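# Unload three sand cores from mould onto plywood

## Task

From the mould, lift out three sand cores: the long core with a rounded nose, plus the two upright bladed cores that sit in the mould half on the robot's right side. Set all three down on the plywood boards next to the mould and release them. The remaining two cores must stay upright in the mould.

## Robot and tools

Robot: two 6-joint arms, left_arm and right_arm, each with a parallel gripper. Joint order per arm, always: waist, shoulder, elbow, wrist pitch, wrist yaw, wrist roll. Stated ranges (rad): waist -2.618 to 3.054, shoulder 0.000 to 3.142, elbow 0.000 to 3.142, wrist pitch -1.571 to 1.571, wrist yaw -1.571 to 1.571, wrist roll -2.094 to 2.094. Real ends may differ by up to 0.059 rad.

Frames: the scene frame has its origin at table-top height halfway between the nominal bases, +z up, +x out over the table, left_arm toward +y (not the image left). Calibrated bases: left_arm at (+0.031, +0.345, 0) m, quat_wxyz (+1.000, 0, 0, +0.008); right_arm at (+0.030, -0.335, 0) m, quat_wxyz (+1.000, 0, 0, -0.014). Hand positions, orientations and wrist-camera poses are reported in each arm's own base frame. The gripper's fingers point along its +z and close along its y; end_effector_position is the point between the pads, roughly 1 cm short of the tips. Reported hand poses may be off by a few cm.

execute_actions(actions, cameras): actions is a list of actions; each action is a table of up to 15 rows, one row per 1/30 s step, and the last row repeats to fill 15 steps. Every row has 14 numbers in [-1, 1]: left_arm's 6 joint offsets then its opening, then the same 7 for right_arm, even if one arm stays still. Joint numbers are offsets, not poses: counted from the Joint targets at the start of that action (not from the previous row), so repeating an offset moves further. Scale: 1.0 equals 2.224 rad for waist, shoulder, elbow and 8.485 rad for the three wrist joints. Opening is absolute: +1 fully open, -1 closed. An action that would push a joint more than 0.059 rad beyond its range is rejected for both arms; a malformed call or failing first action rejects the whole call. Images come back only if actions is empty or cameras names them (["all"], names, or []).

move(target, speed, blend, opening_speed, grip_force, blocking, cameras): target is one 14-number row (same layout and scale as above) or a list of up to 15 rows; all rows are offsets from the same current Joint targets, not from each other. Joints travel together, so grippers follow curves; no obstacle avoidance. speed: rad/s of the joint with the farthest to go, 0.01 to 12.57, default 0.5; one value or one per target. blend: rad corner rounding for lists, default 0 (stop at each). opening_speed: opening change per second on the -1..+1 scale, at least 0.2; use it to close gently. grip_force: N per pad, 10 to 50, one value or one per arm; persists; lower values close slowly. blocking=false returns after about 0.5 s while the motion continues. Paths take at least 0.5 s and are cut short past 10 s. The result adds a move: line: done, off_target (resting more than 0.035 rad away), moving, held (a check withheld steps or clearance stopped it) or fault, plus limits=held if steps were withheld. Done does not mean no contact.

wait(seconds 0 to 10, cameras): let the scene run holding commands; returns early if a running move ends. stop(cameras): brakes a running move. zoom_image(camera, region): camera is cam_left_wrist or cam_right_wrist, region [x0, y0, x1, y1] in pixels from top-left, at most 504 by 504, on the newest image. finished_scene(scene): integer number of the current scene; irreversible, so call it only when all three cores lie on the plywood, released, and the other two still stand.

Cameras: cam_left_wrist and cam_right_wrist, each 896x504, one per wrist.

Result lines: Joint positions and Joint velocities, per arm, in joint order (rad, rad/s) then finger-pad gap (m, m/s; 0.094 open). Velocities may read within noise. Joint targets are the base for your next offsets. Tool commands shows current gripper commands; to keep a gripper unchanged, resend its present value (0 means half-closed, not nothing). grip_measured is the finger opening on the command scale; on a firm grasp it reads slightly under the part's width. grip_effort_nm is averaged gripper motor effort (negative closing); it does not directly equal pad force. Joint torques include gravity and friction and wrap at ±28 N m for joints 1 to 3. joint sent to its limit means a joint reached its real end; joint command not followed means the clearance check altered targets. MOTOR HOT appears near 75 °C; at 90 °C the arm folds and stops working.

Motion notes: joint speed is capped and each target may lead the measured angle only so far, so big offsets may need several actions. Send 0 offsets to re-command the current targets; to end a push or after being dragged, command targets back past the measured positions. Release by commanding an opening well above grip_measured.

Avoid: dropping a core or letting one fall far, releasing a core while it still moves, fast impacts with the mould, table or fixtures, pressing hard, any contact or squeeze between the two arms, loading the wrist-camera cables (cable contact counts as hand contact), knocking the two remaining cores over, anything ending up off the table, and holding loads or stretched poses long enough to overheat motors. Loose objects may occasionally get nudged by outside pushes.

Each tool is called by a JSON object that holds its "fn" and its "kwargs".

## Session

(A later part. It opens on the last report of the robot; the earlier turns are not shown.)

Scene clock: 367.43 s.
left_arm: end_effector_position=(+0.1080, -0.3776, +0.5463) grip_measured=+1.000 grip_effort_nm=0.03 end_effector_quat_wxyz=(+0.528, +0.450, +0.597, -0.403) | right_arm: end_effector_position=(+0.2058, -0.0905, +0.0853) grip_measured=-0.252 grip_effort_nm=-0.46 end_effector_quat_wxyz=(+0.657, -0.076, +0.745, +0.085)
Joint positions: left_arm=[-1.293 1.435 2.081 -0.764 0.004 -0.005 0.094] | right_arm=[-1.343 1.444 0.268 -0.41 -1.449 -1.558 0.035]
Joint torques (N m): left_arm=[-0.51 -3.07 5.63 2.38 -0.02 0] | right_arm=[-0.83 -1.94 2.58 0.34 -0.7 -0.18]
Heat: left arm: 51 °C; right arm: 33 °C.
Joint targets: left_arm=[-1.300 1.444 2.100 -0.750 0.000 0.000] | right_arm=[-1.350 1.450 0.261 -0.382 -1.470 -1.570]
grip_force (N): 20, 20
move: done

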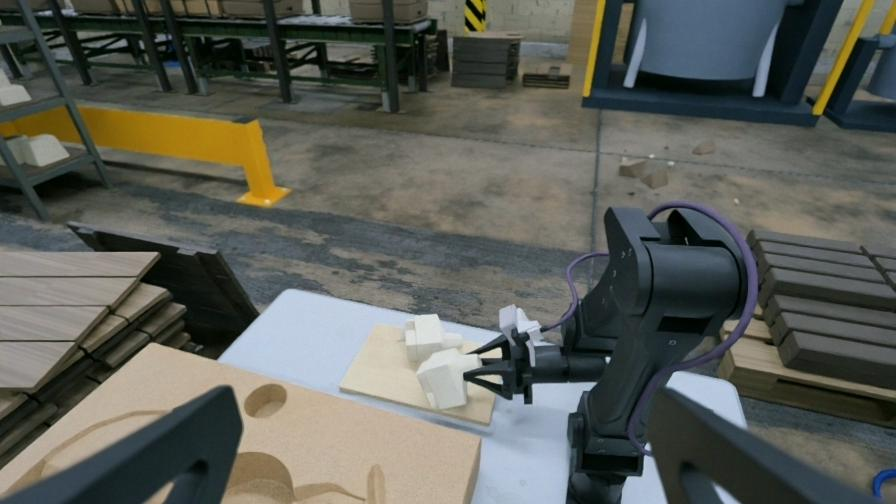

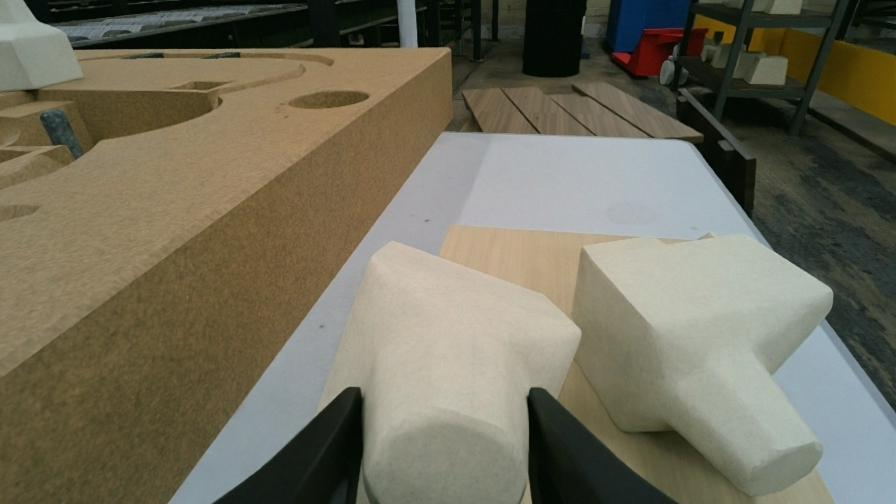

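{"fn": "move", "kwargs": {"target": [0,0,0,0,0,0,1,-0.0135,0.0592,-0.03,0.0234,0.0035,0,-0.7], "speed": 0.12, "grip_force": 18, "cameras": ["all"]}}

{"fn": "zoom_image", "kwargs": {"camera": "cam_left_wrist", "region": [340, 230, 560, 430]}}

Scene clock: 376.07 s.
left_arm: end_effector_position=(+0.1080, -0.3776, +0.5463) grip_measured=+1.000 grip_effort_nm=0.03 end_effector_quat_wxyz=(+0.528, +0.450, +0.597, -0.403) | right_arm: end_effector_position=(+0.2012, -0.0893, +0.0613) grip_measured=-0.251 grip_effort_nm=-0.42 end_effector_quat_wxyz=(+0.657, -0.065, +0.748, +0.073)
Joint positions: left_arm=[-1.293 1.435 2.081 -0.764 0.004 -0.005 0.094] | right_arm=[-1.375 1.575 0.203 -0.212 -1.444 -1.559 0.035]
Joint torques (N m): left_arm=[-0.49 -3.04 5.57 2.37 -0.03 -0.01] | right_arm=[-0.51 -2.13 1.66 0.39 -0.46 -0.17]
Heat: left arm: 51 °C; right arm: 33 °C.
Joint targets: left_arm=[-1.300 1.444 2.100 -0.750 0.000 0.000] | right_arm=[-1.380 1.582 0.194 -0.183 -1.440 -1.570]
grip_force (N): 18, 18
move: done

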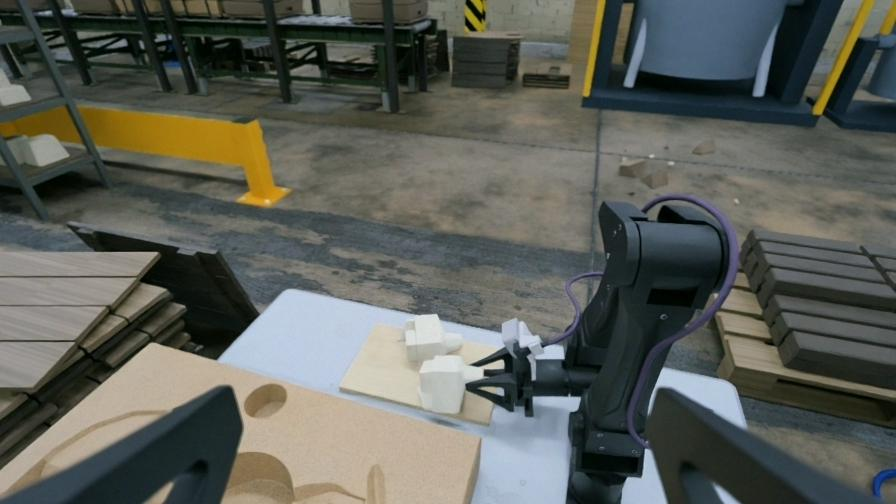

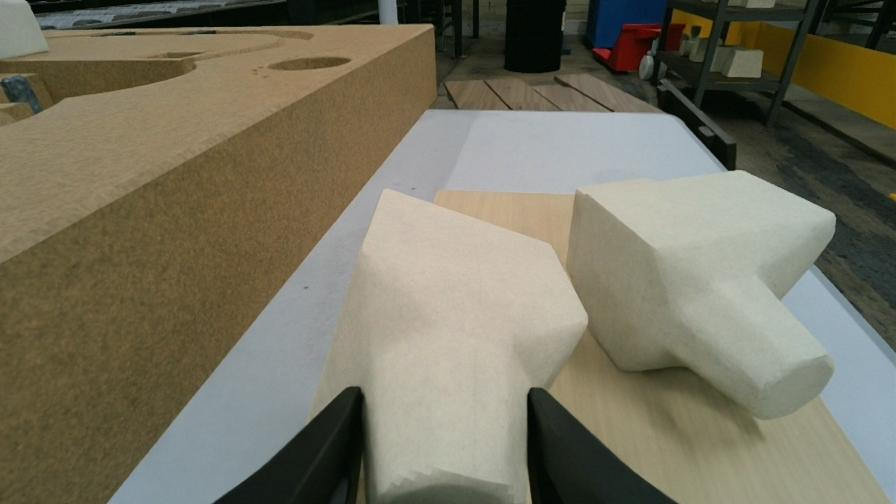

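Scaled by 2.291.

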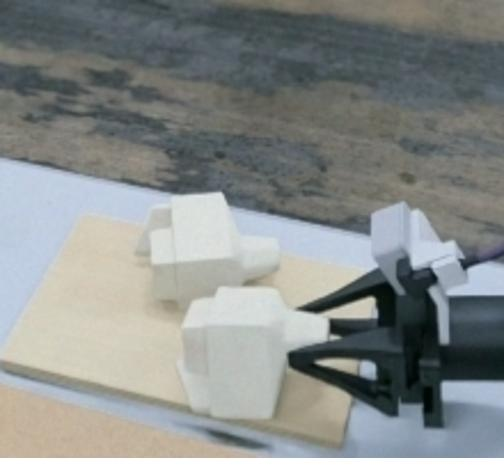

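{"fn": "move", "kwargs": {"target": [[0,0,0,0,0,0,1,0,0,0,0,0,0,0.4],[0,0,0,0,0,0,1,0,-0.1251,0.0322,-0.0412,0,0,0.4],[0,0,0,0,0,0,1,0,-0.2037,0.0803,-0.0744,0,0,0.4]], "speed": 0.2, "blend": 0.03, "opening_speed": 0.25, "cameras": ["all"]}}

{"fn": "zoom_image", "kwargs": {"camera": "cam_left_wrist", "region": [340, 230, 560, 430]}}

Scene clock: 392.03 s.
left_arm: end_effector_position=(+0.1080, -0.3776, +0.5463) grip_measured=+1.000 grip_effort_nm=0.03 end_effector_quat_wxyz=(+0.528, +0.450, +0.597, -0.403) | right_arm: end_effector_position=(+0.1994, -0.0848, +0.1271) grip_measured=+0.397 grip_effort_nm=0.18 end_effector_quat_wxyz=(+0.644, -0.065, +0.759, +0.074)
Joint positions: left_arm=[-1.293 1.435 2.081 -0.764 0.004 -0.005 0.094] | right_arm=[-1.375 1.141 0.347 -0.8 -1.411 -1.565 0.066]
Joint torques (N m): left_arm=[-0.51 -3.11 5.61 2.38 -0.01 0.01] | right_arm=[-0.5 -2.26 6.45 -0.01 -0.77 -0.11]
Heat: left arm: 51 °C; right arm: 33 °C.
Joint targets: left_arm=[-1.300 1.444 2.100 -0.750 0.000 0.000] | right_arm=[-1.380 1.129 0.373 -0.815 -1.440 -1.571]
grip_force (N): 18, 18
move: done; blend cut to 0 rad at target 1

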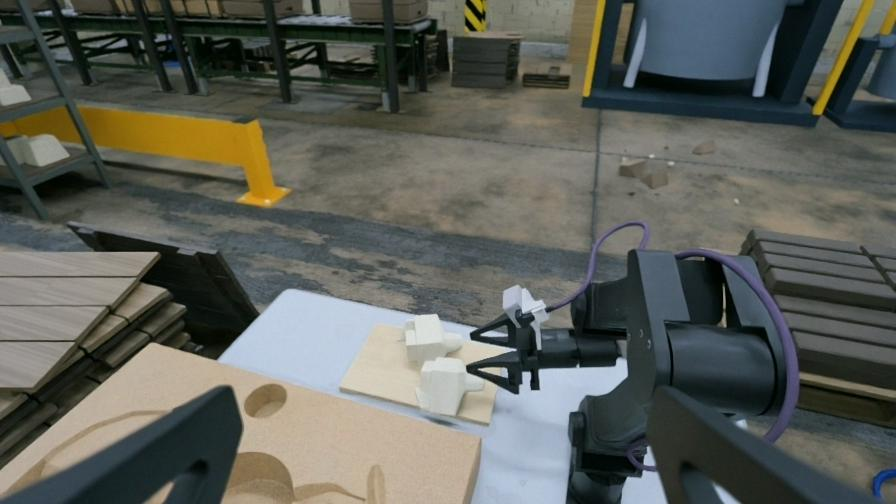

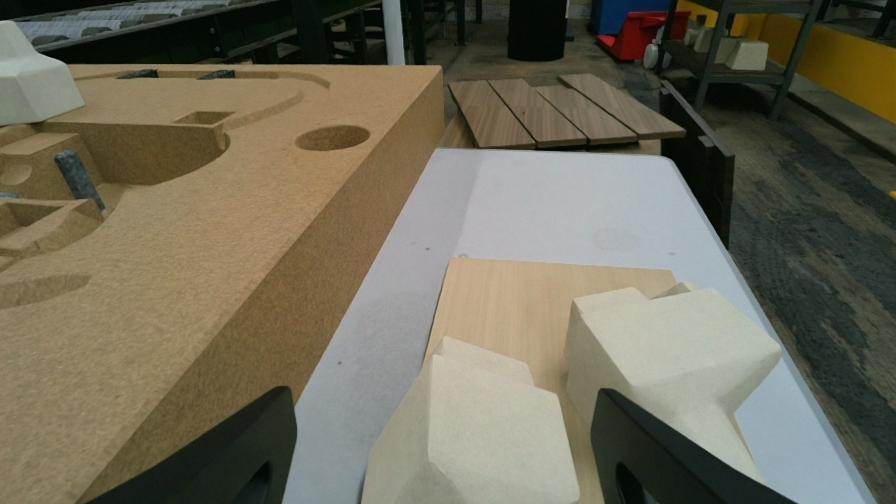

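Scaled by 2.291.

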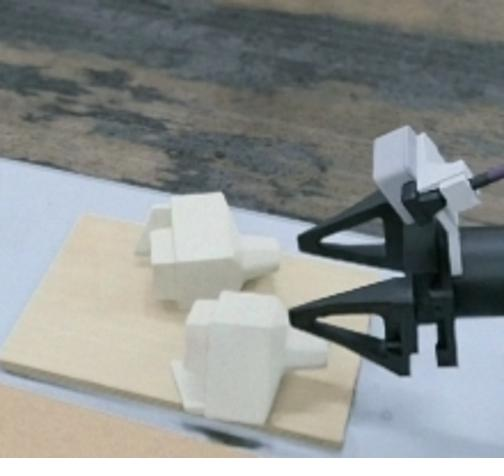

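{"fn": "move", "kwargs": {"target": [[0,0,0,0,0,0,1,0,0.032,0.417,-0.0807,0,0,0.4],[0,0,0,0,0,0,1,0.4721,0.1416,0.7765,-0.0807,0.1697,0.1851,1]], "speed": [0.6,0.8], "blend": 0.08, "cameras": ["all"]}}

{"fn": "zoom_image", "kwargs": {"camera": "cam_left_wrist", "region": [340, 260, 520, 430]}}

Scene clock: 402.43 s.
left_arm: end_effector_position=(+0.1080, -0.3776, +0.5463) grip_measured=+1.000 grip_effort_nm=0.03 end_effector_quat_wxyz=(+0.528, +0.450, +0.597, -0.403) | right_arm: end_effector_position=(+0.2937, -0.1006, +0.3861) grip_measured=+0.997 grip_effort_nm=0.18 end_effector_quat_wxyz=(+0.348, +0.153, +0.923, -0.057)
Joint positions: left_arm=[-1.293 1.435 2.081 -0.764 0.004 -0.005 0.094] | right_arm=[-0.337 1.436 2.075 -1.49 -0.007 -0.006 0.094]
Joint torques (N m): left_arm=[-0.53 -3.04 5.61 2.37 -0.01 0] | right_arm=[0.64 -2.66 6.01 1.06 0.06 0.03]
Heat: left arm: 51 °C; right arm: 34 °C.
Joint targets: left_arm=[-1.300 1.444 2.100 -0.750 0.000 0.000] | right_arm=[-0.330 1.444 2.100 -1.500 0.000 0.000]
grip_force (N): 18, 18
move: done

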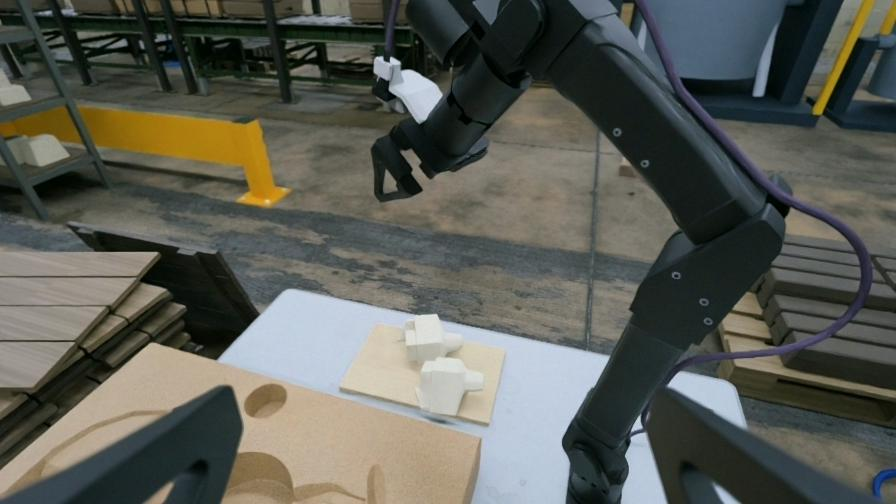

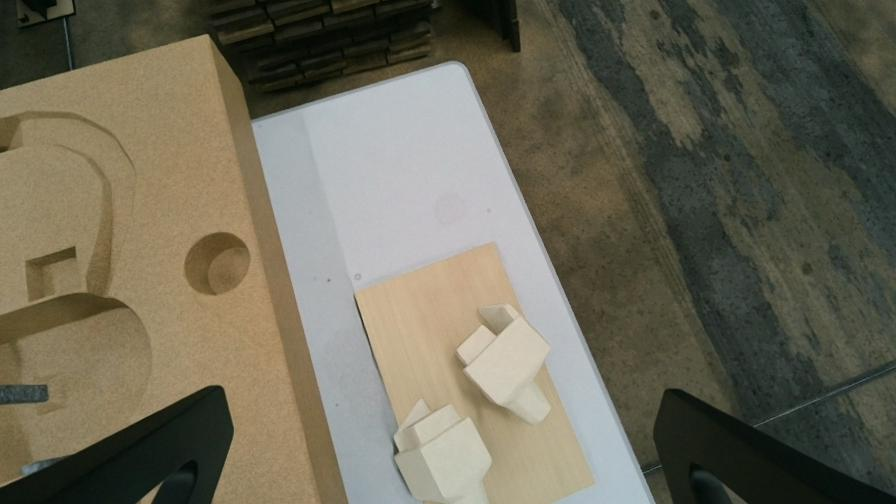

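Scaled by 2.800.

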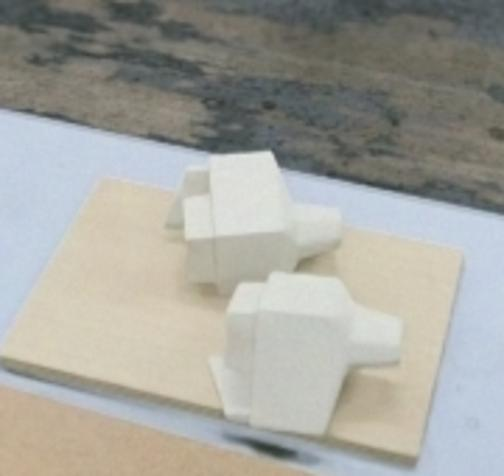

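{"fn": "zoom_image", "kwargs": {"camera": "cam_right_wrist", "region": [300, 230, 620, 504]}}

Scaled by 1.575.

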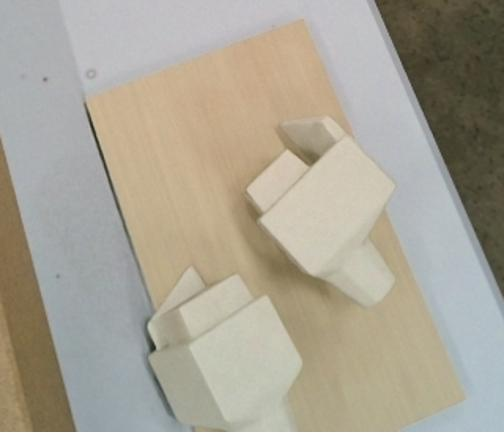

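{"fn": "move", "kwargs": {"target": [0,0,0,0,0,0,1,-0.0625,-0.079,-0.4285,0.0174,-0.0085,-0.0751,1], "speed": 0.6, "cameras": ["all"]}}

Scene clock: 416.73 s.
left_arm: end_effector_position=(+0.1080, -0.3776, +0.5463) grip_measured=+1.000 grip_effort_nm=0.03 end_effector_quat_wxyz=(+0.529, +0.450, +0.597, -0.403) | right_arm: end_effector_position=(+0.1968, -0.0848, +0.1490) grip_measured=+0.997 grip_effort_nm=0.18 end_effector_quat_wxyz=(+0.044, -0.084, +0.995, +0.008)
Joint positions: left_arm=[-1.293 1.435 2.081 -0.763 0.004 -0.005 0.094] | right_arm=[-0.462 1.288 1.153 -1.368 -0.06 -0.629 0.094]
Joint torques (N m): left_arm=[-0.46 -3.12 5.6 2.37 -0.03 0] | right_arm=[-0.5 -4.77 4.68 0.4 -0.16 -0.13]
Heat: left arm: 51 °C; right arm: 34 °C.
Joint targets: left_arm=[-1.300 1.444 2.100 -0.749 0.000 0.000] | right_arm=[-0.469 1.268 1.147 -1.352 -0.072 -0.637]
grip_force (N): 18, 18
move: done

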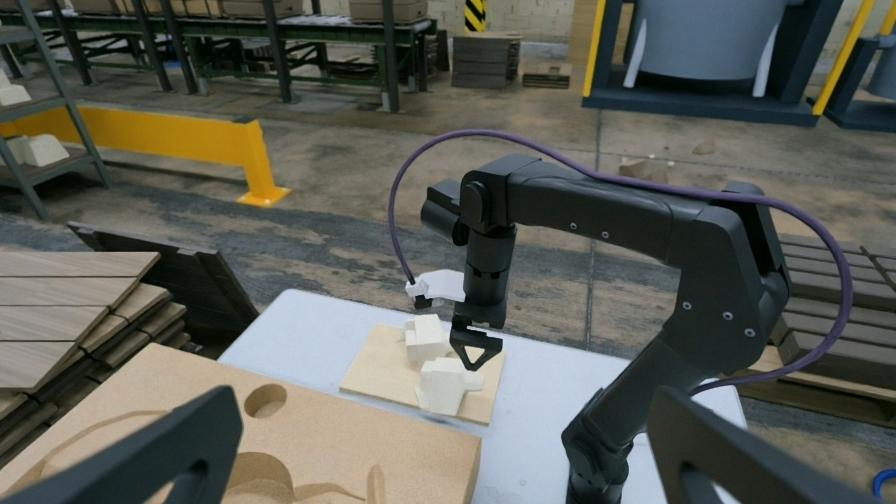

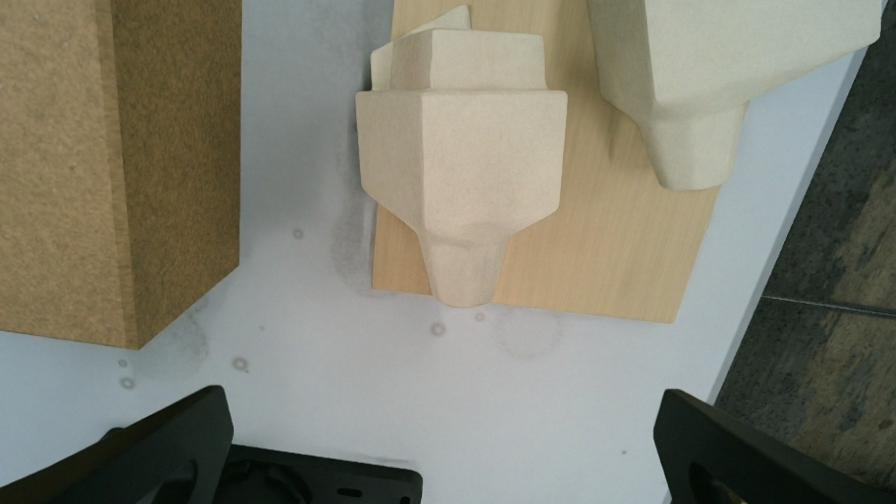

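{"fn": "move", "kwargs": {"target": [0.3377,0.2847,0.1467,-0.0883,0,0,1,-0.2383,0,0.2023,-0.0059,0,0,1], "speed": 0.6, "cameras": ["cam_left_wrist"]}}

Scene clock: 433.07 s.
left_arm: end_effector_position=(+0.3936, -0.2352, +0.2577) grip_measured=+1.000 grip_effort_nm=0.03 end_effector_quat_wxyz=(+0.197, +0.259, +0.944, -0.055) | right_arm: end_effector_position=(+0.1611, -0.2247, +0.2756) grip_measured=+0.997 grip_effort_nm=0.18 end_effector_quat_wxyz=(+0.182, +0.168, +0.957, -0.148)
Joint positions: left_arm=[-0.541 2.07 2.404 -1.492 -0.001 -0.005 0.094] | right_arm=[-0.993 1.283 1.57 -1.388 -0.062 -0.631 0.094]
Joint torques (N m): left_arm=[-0.58 -8.77 6.23 1.17 0.04 0.01] | right_arm=[-0.54 -4.1 7.12 0.73 -0.13 -0.11]
Heat: left arm: 51 °C; right arm: 34 °C.
Joint targets: left_arm=[-0.549 2.077 2.427 -1.499 0.000 0.000] | right_arm=[-0.999 1.268 1.597 -1.402 -0.072 -0.637]
grip_force (N): 18, 18
move: done
Images, in order (width x height): cam_left_wrist 896x504.

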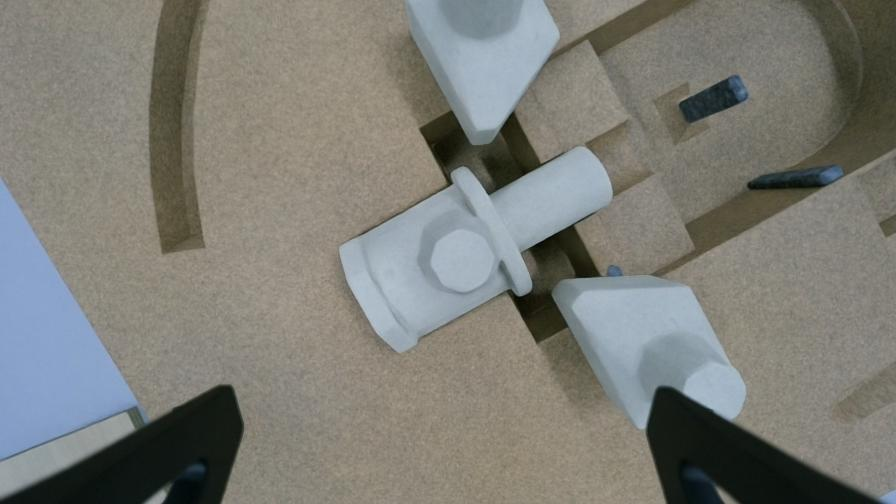

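{"fn": "move", "kwargs": {"target": [[-0.005,0.0218,-0.0271,0.0127,0,0,1,0,0,0,0,0,0,1],[-0.005,-0.0261,-0.2104,0.0482,0,0,1,0,0,0,0,0,0,1]], "speed": 0.3, "blend": 0.02, "cameras": ["cam_left_wrist"]}}

Scene clock: 452.93 s.
left_arm: end_effector_position=(+0.4140, -0.2538, +0.1516) grip_measured=+1.000 grip_effort_nm=0.03 end_effector_quat_wxyz=(+0.176, +0.266, +0.947, -0.050) | right_arm: end_effector_position=(+0.1610, -0.2246, +0.2755) grip_measured=+0.997 grip_effort_nm=0.18 end_effector_quat_wxyz=(+0.182, +0.168, +0.958, -0.148)
Joint positions: left_arm=[-0.552 2.068 1.967 -1.103 -0.001 -0.005 0.094] | right_arm=[-0.993 1.283 1.57 -1.389 -0.062 -0.631 0.094]
Joint torques (N m): left_arm=[-0.53 -13.7 4.34 1.24 0.06 0] | right_arm=[-0.55 -4.11 7.1 0.72 -0.12 -0.11]
Heat: left arm: 45 °C; right arm: 34 °C.
Joint targets: left_arm=[-0.560 2.019 1.959 -1.090 0.000 0.000] | right_arm=[-0.999 1.268 1.597 -1.402 -0.072 -0.637]
grip_force (N): 18, 18
move: off_target (left_arm); left_arm: the shoulder is farthest, 0.050 rad from its target
Images, in order (width x height): cam_left_wrist 896x504.

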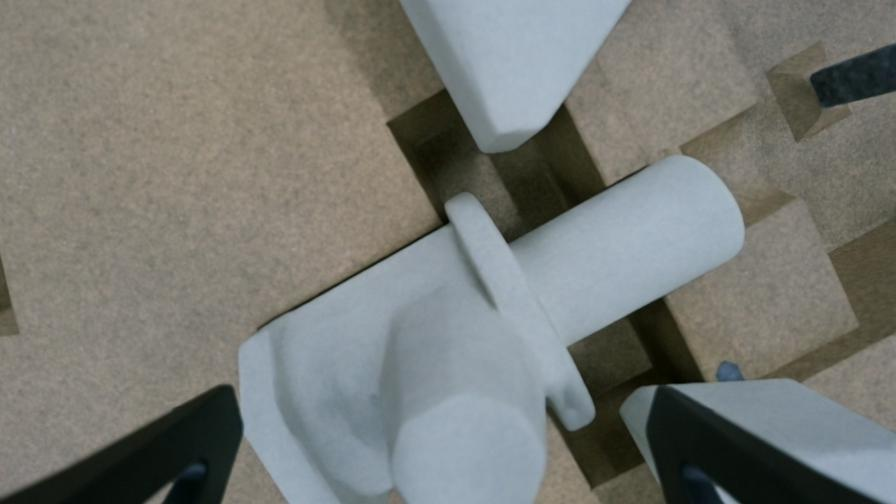

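{"fn": "move", "kwargs": {"target": [[0,0,0,0,0,0,0.2,0,0,0,0,0,0,1],[-0.0045,0,0,0,0,0,0.2,0,0,0,0,0,0,1],[-0.0045,0,0,0,0,0,-0.7,0,0,0,0,0,0,1]], "speed": 0.2, "grip_force": 45, "opening_speed": 0.7, "cameras": ["all"]}}

Scene clock: 461.37 s.
left_arm: end_effector_position=(+0.4119, -0.2575, +0.1517) grip_measured=-0.261 grip_effort_nm=-0.91 end_effector_quat_wxyz=(+0.176, +0.272, +0.945, -0.049) | right_arm: end_effector_position=(+0.1610, -0.2246, +0.2755) grip_measured=+0.997 grip_effort_nm=0.18 end_effector_quat_wxyz=(+0.182, +0.168, +0.958, -0.148)
Joint positions: left_arm=[-0.562 2.068 1.967 -1.102 -0.004 -0.001 0.035] | right_arm=[-0.993 1.283 1.57 -1.389 -0.062 -0.631 0.094]
Joint torques (N m): left_arm=[-0.54 -13.71 4.36 1.29 0.08 -0.06] | right_arm=[-0.55 -4.1 7.1 0.72 -0.12 -0.1]
Heat: left arm: 44 °C; right arm: 34 °C.
Joint targets: left_arm=[-0.570 2.019 1.959 -1.090 0.000 0.000] | right_arm=[-0.999 1.268 1.597 -1.402 -0.072 -0.637]
grip_force (N): 45, 45
move: off_target (left_arm); target 3's new numbers were sent with left_arm's shoulder 0.049 rad from that target; left_arm: the shoulder is farthest, 0.049 rad from its target

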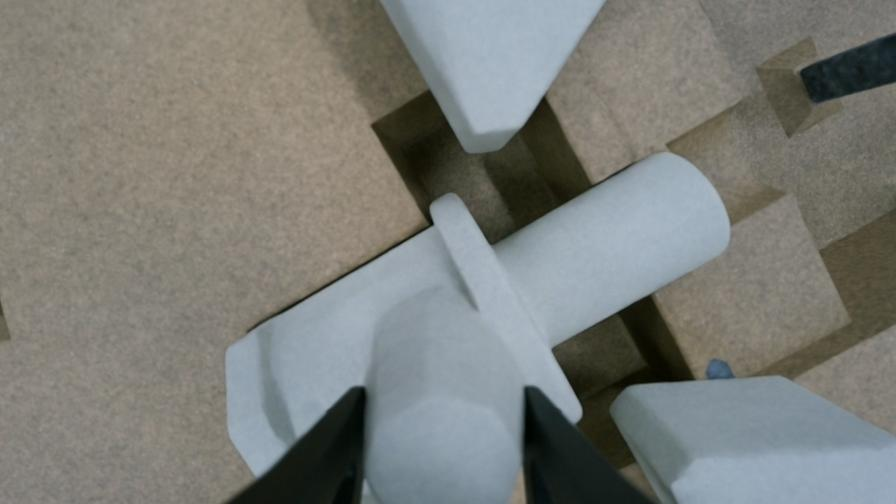

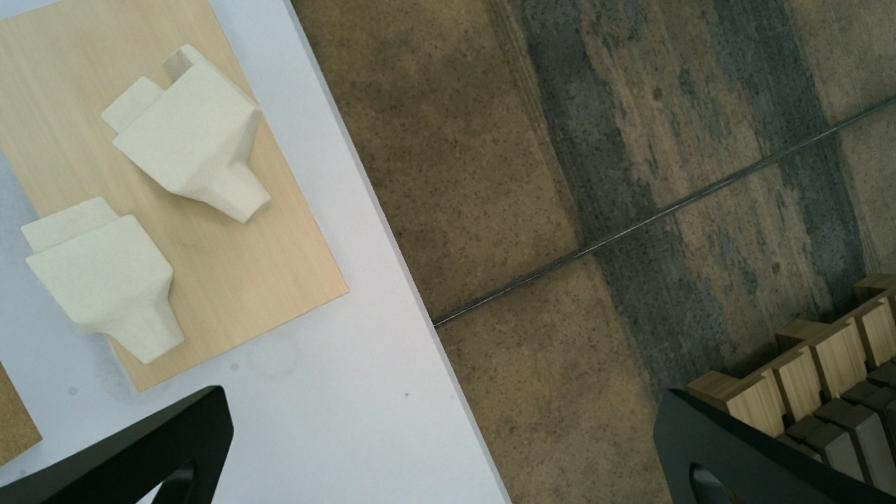

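{"fn": "move", "kwargs": {"target": [[0,0.0154,0.0745,-0.0155,0,0,-0.7,0,0,0,0,0,0,1],[0,0.0595,0.2162,-0.0411,0,0,-0.7,0,0,0,0,0,0,1]], "speed": 0.2, "blend": 0.03, "cameras": ["cam_left_wrist"]}}

Scene clock: 469.93 s.
left_arm: end_effector_position=(+0.3993, -0.2494, +0.2177) grip_measured=-0.261 grip_effort_nm=-0.90 end_effector_quat_wxyz=(+0.159, +0.274, +0.947, -0.043) | right_arm: end_effector_position=(+0.1610, -0.2246, +0.2755) grip_measured=+0.997 grip_effort_nm=0.18 end_effector_quat_wxyz=(+0.182, +0.168, +0.958, -0.148)
Joint positions: left_arm=[-0.562 2.154 2.391 -1.477 -0.005 0.002 0.035] | right_arm=[-0.993 1.283 1.57 -1.389 -0.062 -0.631 0.094]
Joint torques (N m): left_arm=[-0.54 -10.19 8.66 1.46 0.1 -0.09] | right_arm=[-0.53 -4.11 7.12 0.72 -0.12 -0.11]
Heat: left arm: 43 °C; right arm: 34 °C.
Joint targets: left_arm=[-0.570 2.151 2.440 -1.438 0.000 0.000] | right_arm=[-0.999 1.268 1.597 -1.402 -0.072 -0.637]
grip_force (N): 45, 45
move: off_target (left_arm); left_arm: the elbow is farthest, 0.049 rad from its target
Images, in order (width x height): cam_left_wrist 896x504.

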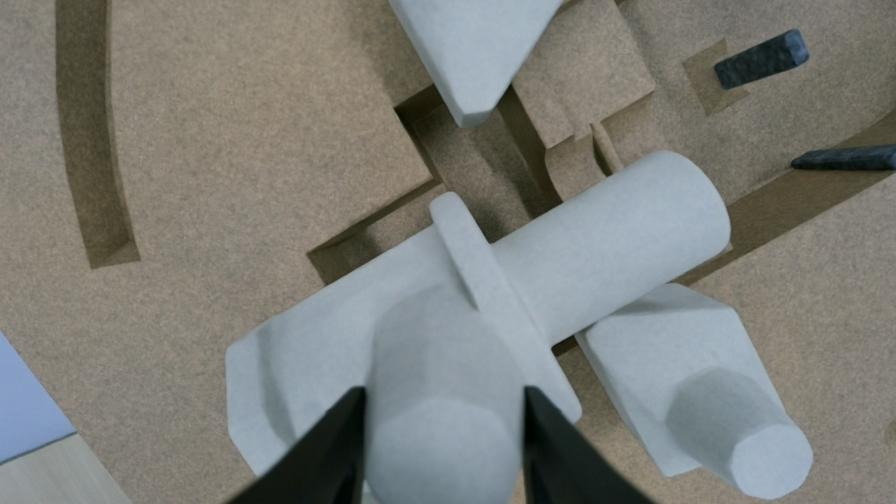

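{"fn": "move", "kwargs": {"target": [[0.1664,0,0,0,0,0,-0.7,0,0,0,0,0,0,1],[0.3465,-0.2652,-0.3196,-0.0016,-0.0368,-0.0948,-0.7,0,0,0,0,0,0,1]], "speed": 0.4, "blend": 0.05, "cameras": ["all"]}}

Scene clock: 489.63 s.
left_arm: end_effector_position=(+0.3011, +0.1090, +0.2283) grip_measured=-0.261 grip_effort_nm=-0.90 end_effector_quat_wxyz=(+0.131, -0.481, +0.862, +0.097) | right_arm: end_effector_position=(+0.1610, -0.2246, +0.2755) grip_measured=+0.997 grip_effort_nm=0.18 end_effector_quat_wxyz=(+0.182, +0.168, +0.958, -0.148)
Joint positions: left_arm=[0.197 1.616 1.722 -1.481 -0.264 -0.795 0.035] | right_arm=[-0.993 1.283 1.57 -1.389 -0.062 -0.631 0.094]
Joint torques (N m): left_arm=[0.34 -9.96 5.03 1.13 -0.67 -0.16] | right_arm=[-0.57 -4.12 7.1 0.72 -0.12 -0.11]
Heat: left arm: 43 °C; right arm: 34 °C.
Joint targets: left_arm=[0.201 1.562 1.729 -1.452 -0.312 -0.804] | right_arm=[-0.999 1.268 1.597 -1.402 -0.072 -0.637]
grip_force (N): 45, 45
move: off_target (left_arm); left_arm: the shoulder is farthest, 0.055 rad from its target

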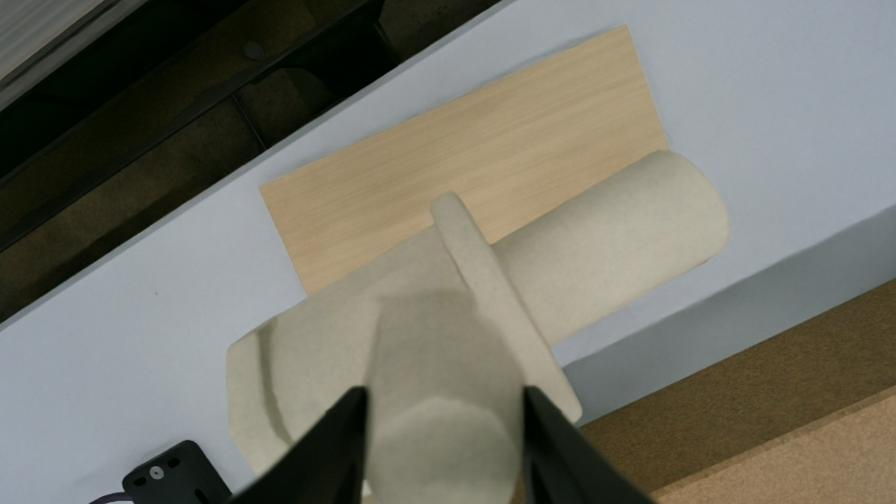

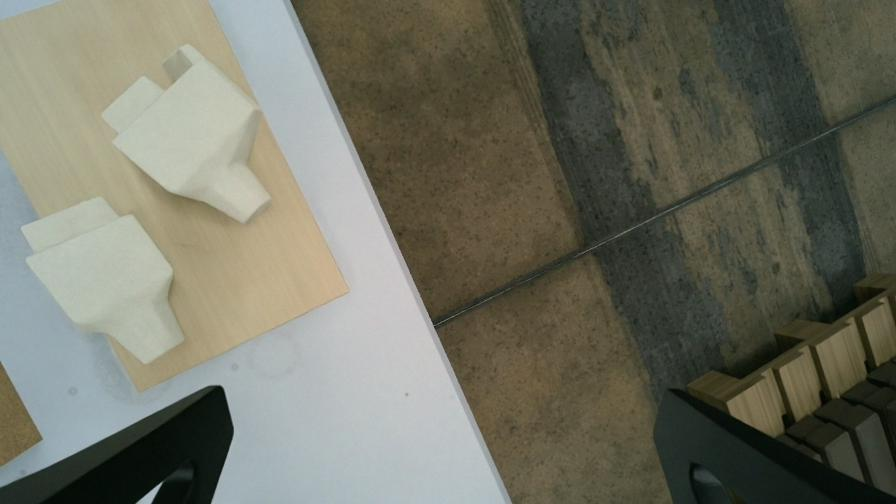

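{"fn": "move", "kwargs": {"target": [0.004,-0.0022,-0.1672,0.0434,-0.0045,0,-0.7,0,0,0,0,0,0,1], "speed": 0.25, "cameras": ["cam_left_wrist"]}}

Scene clock: 500.80 s.
left_arm: end_effector_position=(+0.3120, +0.1179, +0.1370) grip_measured=-0.261 grip_effort_nm=-0.91 end_effector_quat_wxyz=(+0.132, -0.483, +0.858, +0.111) | right_arm: end_effector_position=(+0.1610, -0.2246, +0.2755) grip_measured=+0.997 grip_effort_nm=0.18 end_effector_quat_wxyz=(+0.182, +0.168, +0.958, -0.148)
Joint positions: left_arm=[0.202 1.614 1.347 -1.114 -0.292 -0.796 0.035] | right_arm=[-0.993 1.283 1.57 -1.389 -0.062 -0.631 0.094]
Joint torques (N m): left_arm=[0.7 -10.47 5.7 1.13 -0.84 -0.16] | right_arm=[-0.54 -4.14 7.1 0.73 -0.12 -0.11]
Heat: left arm: 42 °C; right arm: 34 °C.
Joint targets: left_arm=[0.210 1.557 1.357 -1.084 -0.351 -0.804] | right_arm=[-0.999 1.268 1.597 -1.402 -0.072 -0.637]
grip_force (N): 45, 45
move: off_target (left_arm); left_arm: the wrist yaw is farthest, 0.058 rad from its target
Images, in order (width x height): cam_left_wrist 896x504.

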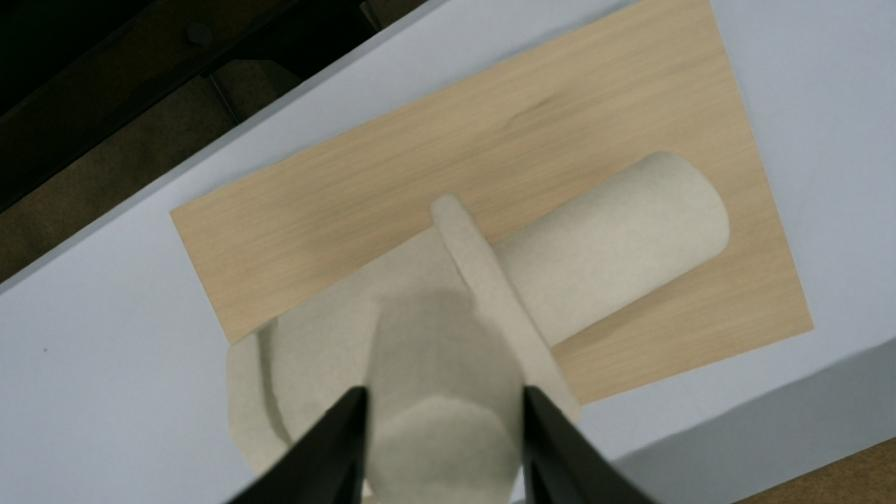

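{"fn": "move", "kwargs": {"target": [0,0,-0.0315,0.00825,0,0,-0.7,0,0,0,0,0,0,1], "speed": 0.1, "cameras": ["cam_left_wrist"]}}

{"fn": "move", "kwargs": {"target": [0,0,-0.014,0.0037,0,0,-0.7,0,0,0,0,0,0,1], "speed": 0.08, "cameras": ["cam_left_wrist"]}}

Scene clock: 506.10 s.
left_arm: end_effector_position=(+0.3110, +0.1178, +0.1198) grip_measured=-0.261 grip_effort_nm=-0.90 end_effector_quat_wxyz=(+0.132, -0.483, +0.858, +0.112) | right_arm: end_effector_position=(+0.1610, -0.2246, +0.2755) grip_measured=+0.997 grip_effort_nm=0.18 end_effector_quat_wxyz=(+0.182, +0.168, +0.958, -0.148)
Joint positions: left_arm=[0.202 1.614 1.278 -1.045 -0.293 -0.796 0.035] | right_arm=[-0.993 1.283 1.57 -1.389 -0.062 -0.631 0.094]
Joint torques (N m): left_arm=[0.65 -10.5 5.53 1.13 -0.82 -0.14] | right_arm=[-0.55 -4.11 7.12 0.72 -0.12 -0.11]
Heat: left arm: 41 °C; right arm: 34 °C.
Joint targets: left_arm=[0.210 1.557 1.287 -1.014 -0.350 -0.804] | right_arm=[-0.999 1.268 1.597 -1.402 -0.072 -0.637]
grip_force (N): 45, 45
move: off_target (left_arm); left_arm: the wrist yaw is farthest, 0.058 rad from its target
Images, in order (width x height): cam_left_wrist 896x504.

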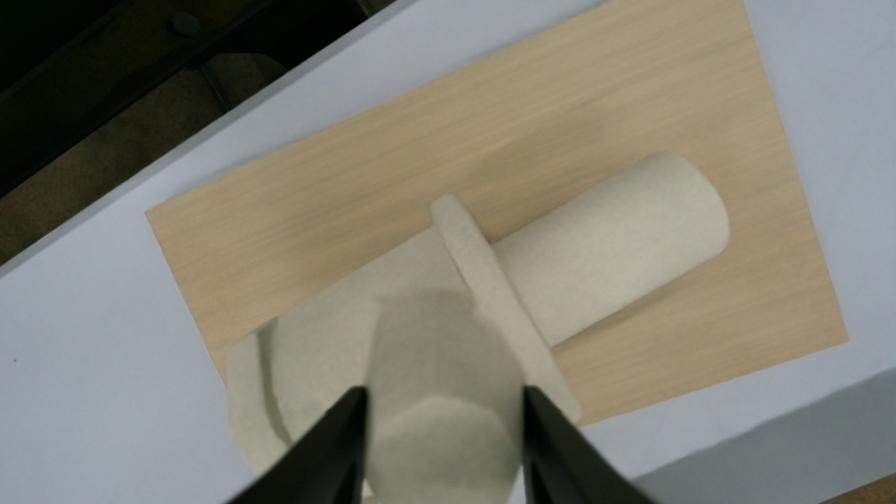

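Scene clock: 506.87 s.
left_arm: end_effector_position=(+0.3106, +0.1188, +0.1163) grip_measured=-0.261 grip_effort_nm=-0.90 end_effector_quat_wxyz=(+0.138, -0.484, +0.857, +0.113) | right_arm: end_effector_position=(+0.1610, -0.2246, +0.2755) grip_measured=+0.997 grip_effort_nm=0.18 end_effector_quat_wxyz=(+0.182, +0.168, +0.958, -0.148)
Joint positions: left_arm=[0.202 1.607 1.254 -1.018 -0.299 -0.796 0.035] | right_arm=[-0.993 1.283 1.57 -1.389 -0.062 -0.631 0.094]
Joint torques (N m): left_arm=[0.69 -9.84 4.98 1.18 -0.77 -0.15] | right_arm=[-0.55 -4.11 7.1 0.72 -0.12 -0.11]
Heat: left arm: 41 °C; right arm: 34 °C.
Joint targets: left_arm=[0.210 1.557 1.256 -0.982 -0.351 -0.804] | right_arm=[-0.999 1.268 1.597 -1.402 -0.072 -0.637]
grip_force (N): 45, 45
move: off_target (left_arm); left_arm: the wrist yaw is farthest, 0.051 rad from its target
Images, in order (width x height): cam_left_wrist 896x504.

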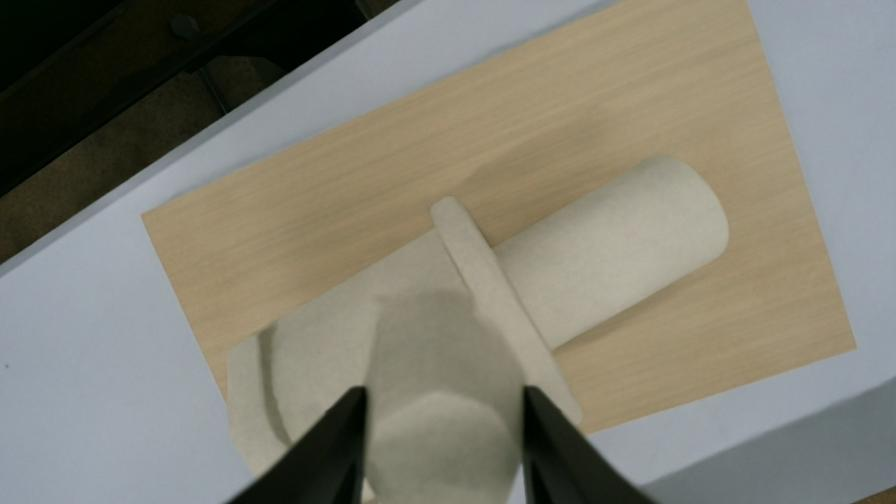

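{"fn": "move", "kwargs": {"target": [0,0,-0.011,0.0029,0,0,-0.7,0,0,0,0,0,0,1], "speed": 0.08, "grip_force": 25}}

{"fn": "move", "kwargs": {"target": [0,0,0,0,0,0,-0.15,0,0,0,0,0,0,1], "opening_speed": 0.2, "cameras": ["cam_left_wrist"]}}

Scene clock: 511.63 s.
left_arm: end_effector_position=(+0.3101, +0.1205, +0.1161) grip_measured=-0.251 grip_effort_nm=-0.54 end_effector_quat_wxyz=(+0.146, -0.484, +0.855, +0.116) | right_arm: end_effector_position=(+0.1610, -0.2246, +0.2755) grip_measured=+0.997 grip_effort_nm=0.18 end_effector_quat_wxyz=(+0.182, +0.168, +0.958, -0.148)
Joint positions: left_arm=[0.202 1.595 1.235 -0.997 -0.31 -0.796 0.035] | right_arm=[-0.993 1.283 1.57 -1.389 -0.062 -0.631 0.094]
Joint torques (N m): left_arm=[0.73 -8.81 4.56 1.27 -0.64 -0.15] | right_arm=[-0.53 -4.11 7.1 0.72 -0.12 -0.11]
Heat: left arm: 41 °C; right arm: 34 °C.
Joint targets: left_arm=[0.210 1.556 1.231 -0.958 -0.350 -0.804] | right_arm=[-0.999 1.268 1.597 -1.402 -0.072 -0.637]
grip_force (N): 25, 25
move: off_target (left_arm); left_arm: the wrist yaw is farthest, 0.041 rad from its target

Scene clock: 514.63 s.
left_arm: end_effector_position=(+0.3098, +0.1252, +0.1174) grip_measured=-0.152 grip_effort_nm=0.12 end_effector_quat_wxyz=(+0.150, -0.486, +0.852, +0.124) | right_arm: end_effector_position=(+0.1610, -0.2246, +0.2755) grip_measured=+0.997 grip_effort_nm=0.18 end_effector_quat_wxyz=(+0.182, +0.168, +0.958, -0.148)
Joint positions: left_arm=[0.206 1.595 1.235 -0.993 -0.329 -0.796 0.04] | right_arm=[-0.993 1.283 1.57 -1.389 -0.062 -0.631 0.094]
Joint torques (N m): left_arm=[0.35 -8.9 4.59 1.24 -0.43 -0.15] | right_arm=[-0.54 -4.11 7.12 0.72 -0.12 -0.11]
Heat: left arm: 40 °C; right arm: 34 °C.
Joint targets: left_arm=[0.210 1.556 1.232 -0.958 -0.350 -0.804] | right_arm=[-0.999 1.268 1.597 -1.402 -0.072 -0.637]
grip_force (N): 25, 25
move: off_target (left_arm); left_arm: the shoulder is farthest, 0.039 rad from its target
Images, in order (width x height): cam_left_wrist 896x504.

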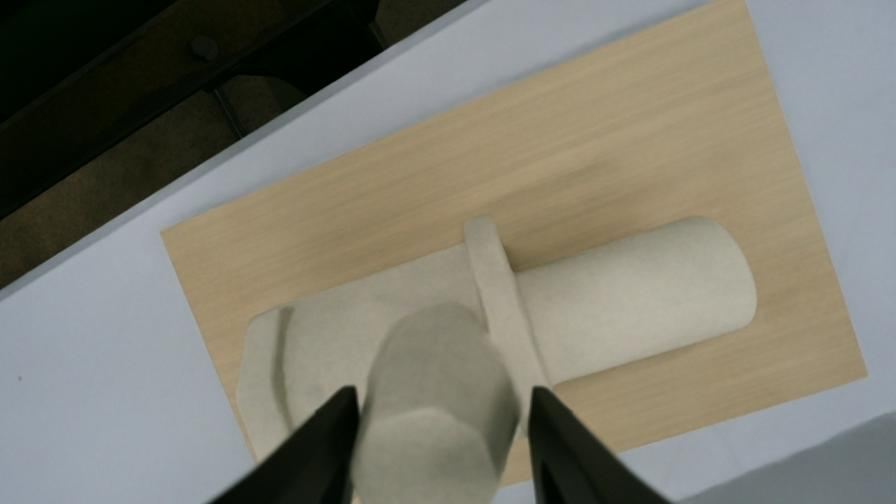

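{"fn": "move", "kwargs": {"target": [0,0,0,0,0,0,0.1,0,0,0,0,0,0,1], "opening_speed": 0.2, "cameras": ["cam_left_wrist"]}}

Scene clock: 518.30 s.
left_arm: end_effector_position=(+0.3151, +0.1263, +0.1186) grip_measured=+0.098 grip_effort_nm=0.13 end_effector_quat_wxyz=(+0.161, -0.487, +0.850, +0.121) | right_arm: end_effector_position=(+0.1610, -0.2246, +0.2755) grip_measured=+0.997 grip_effort_nm=0.18 end_effector_quat_wxyz=(+0.182, +0.168, +0.958, -0.148)
Joint positions: left_arm=[0.206 1.595 1.235 -0.97 -0.329 -0.796 0.052] | right_arm=[-0.993 1.283 1.57 -1.389 -0.062 -0.631 0.094]
Joint torques (N m): left_arm=[0.32 -8.94 4.62 1.03 -0.45 -0.17] | right_arm=[-0.54 -4.12 7.1 0.72 -0.12 -0.11]
Heat: left arm: 40 °C; right arm: 34 °C.
Joint targets: left_arm=[0.210 1.556 1.232 -0.958 -0.350 -0.804] | right_arm=[-0.999 1.268 1.597 -1.402 -0.072 -0.637]
grip_force (N): 25, 25
move: off_target (left_arm); left_arm: the shoulder is farthest, 0.039 rad from its target
Images, in order (width x height): cam_left_wrist 896x504.

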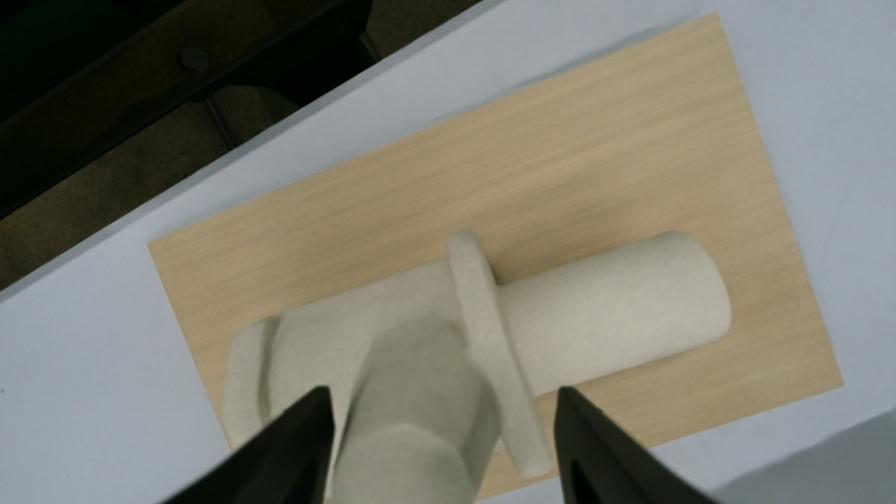

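{"fn": "move", "kwargs": {"target": [[0,0,0,0,0,0,-0.7,0,0,0,0,0,0,1],[0,0,0.045,-0.0118,0,0,-0.7,0,0,0,0,0,0,1],[0.0497,0.0177,0.0815,-0.0135,0.0035,0.0117,-0.7,0,0,0,0,0,0,1]], "speed": 0.15, "opening_speed": 0.5, "grip_force": 40, "cameras": ["cam_left_wrist"]}}

Scene clock: 538.53 s.
left_arm: end_effector_position=(+0.3052, +0.1540, +0.1472) grip_measured=-0.267 grip_effort_nm=-0.81 end_effector_quat_wxyz=(+0.144, -0.496, +0.848, +0.116) | right_arm: end_effector_position=(+0.1610, -0.2246, +0.2755) grip_measured=+0.997 grip_effort_nm=0.18 end_effector_quat_wxyz=(+0.182, +0.168, +0.958, -0.148)
Joint positions: left_arm=[0.314 1.6 1.364 -1.094 -0.287 -0.709 0.034] | right_arm=[-0.993 1.283 1.57 -1.389 -0.062 -0.631 0.094]
Joint torques (N m): left_arm=[0.49 -6.38 9.17 1.12 -0.52 -0.02] | right_arm=[-0.55 -4.11 7.12 0.72 -0.12 -0.11]
Heat: left arm: 38 °C; right arm: 35 °C.
Joint targets: left_arm=[0.320 1.596 1.413 -1.072 -0.321 -0.705] | right_arm=[-0.999 1.268 1.597 -1.402 -0.072 -0.637]
grip_force (N): 40, 40
move: off_target (left_arm); left_arm: the elbow is farthest, 0.049 rad from its target
Images, in order (width x height): cam_left_wrist 896x504.

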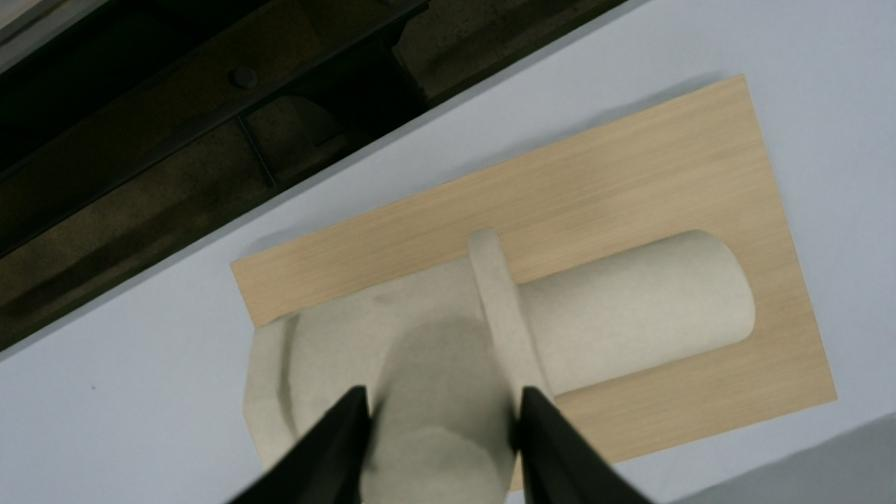

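{"fn": "move", "kwargs": {"target": [0,0,-0.0446,0.0117,0,0,-0.7,0,0,0,0,0,0,1], "speed": 0.1, "grip_force": 30, "cameras": ["cam_left_wrist"]}}

Scene clock: 543.43 s.
left_arm: end_effector_position=(+0.3093, +0.1552, +0.1333) grip_measured=-0.267 grip_effort_nm=-0.64 end_effector_quat_wxyz=(+0.154, -0.497, +0.847, +0.114) | right_arm: end_effector_position=(+0.1610, -0.2246, +0.2755) grip_measured=+0.997 grip_effort_nm=0.18 end_effector_quat_wxyz=(+0.182, +0.168, +0.958, -0.148)
Joint positions: left_arm=[0.314 1.6 1.304 -1.014 -0.287 -0.709 0.034] | right_arm=[-0.993 1.283 1.57 -1.389 -0.062 -0.631 0.094]
Joint torques (N m): left_arm=[0.51 -6.46 5.71 1.38 -0.55 -0.02] | right_arm=[-0.53 -4.12 7.1 0.72 -0.12 -0.11]
Heat: left arm: 38 °C; right arm: 35 °C.
Joint targets: left_arm=[0.320 1.596 1.313 -0.973 -0.321 -0.705] | right_arm=[-0.999 1.268 1.597 -1.402 -0.072 -0.637]
grip_force (N): 30, 30
move: off_target (left_arm); left_arm: the wrist pitch is farthest, 0.041 rad from its target
Images, in order (width x height): cam_left_wrist 896x504.

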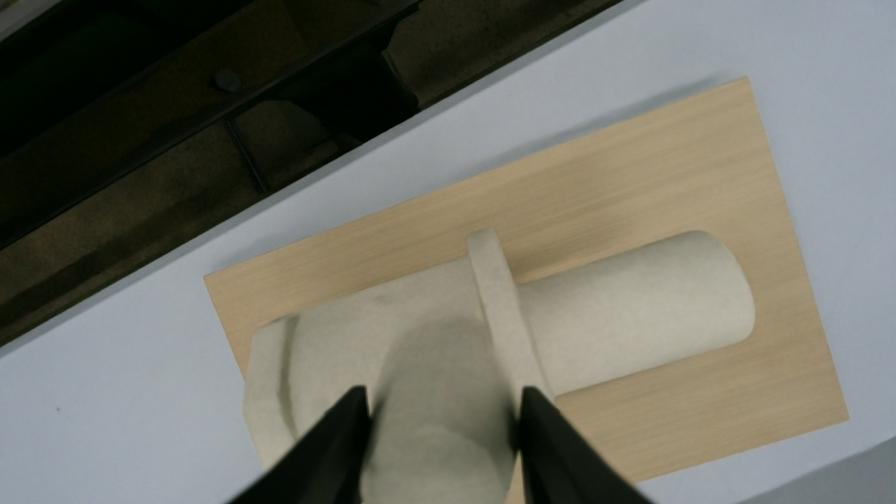

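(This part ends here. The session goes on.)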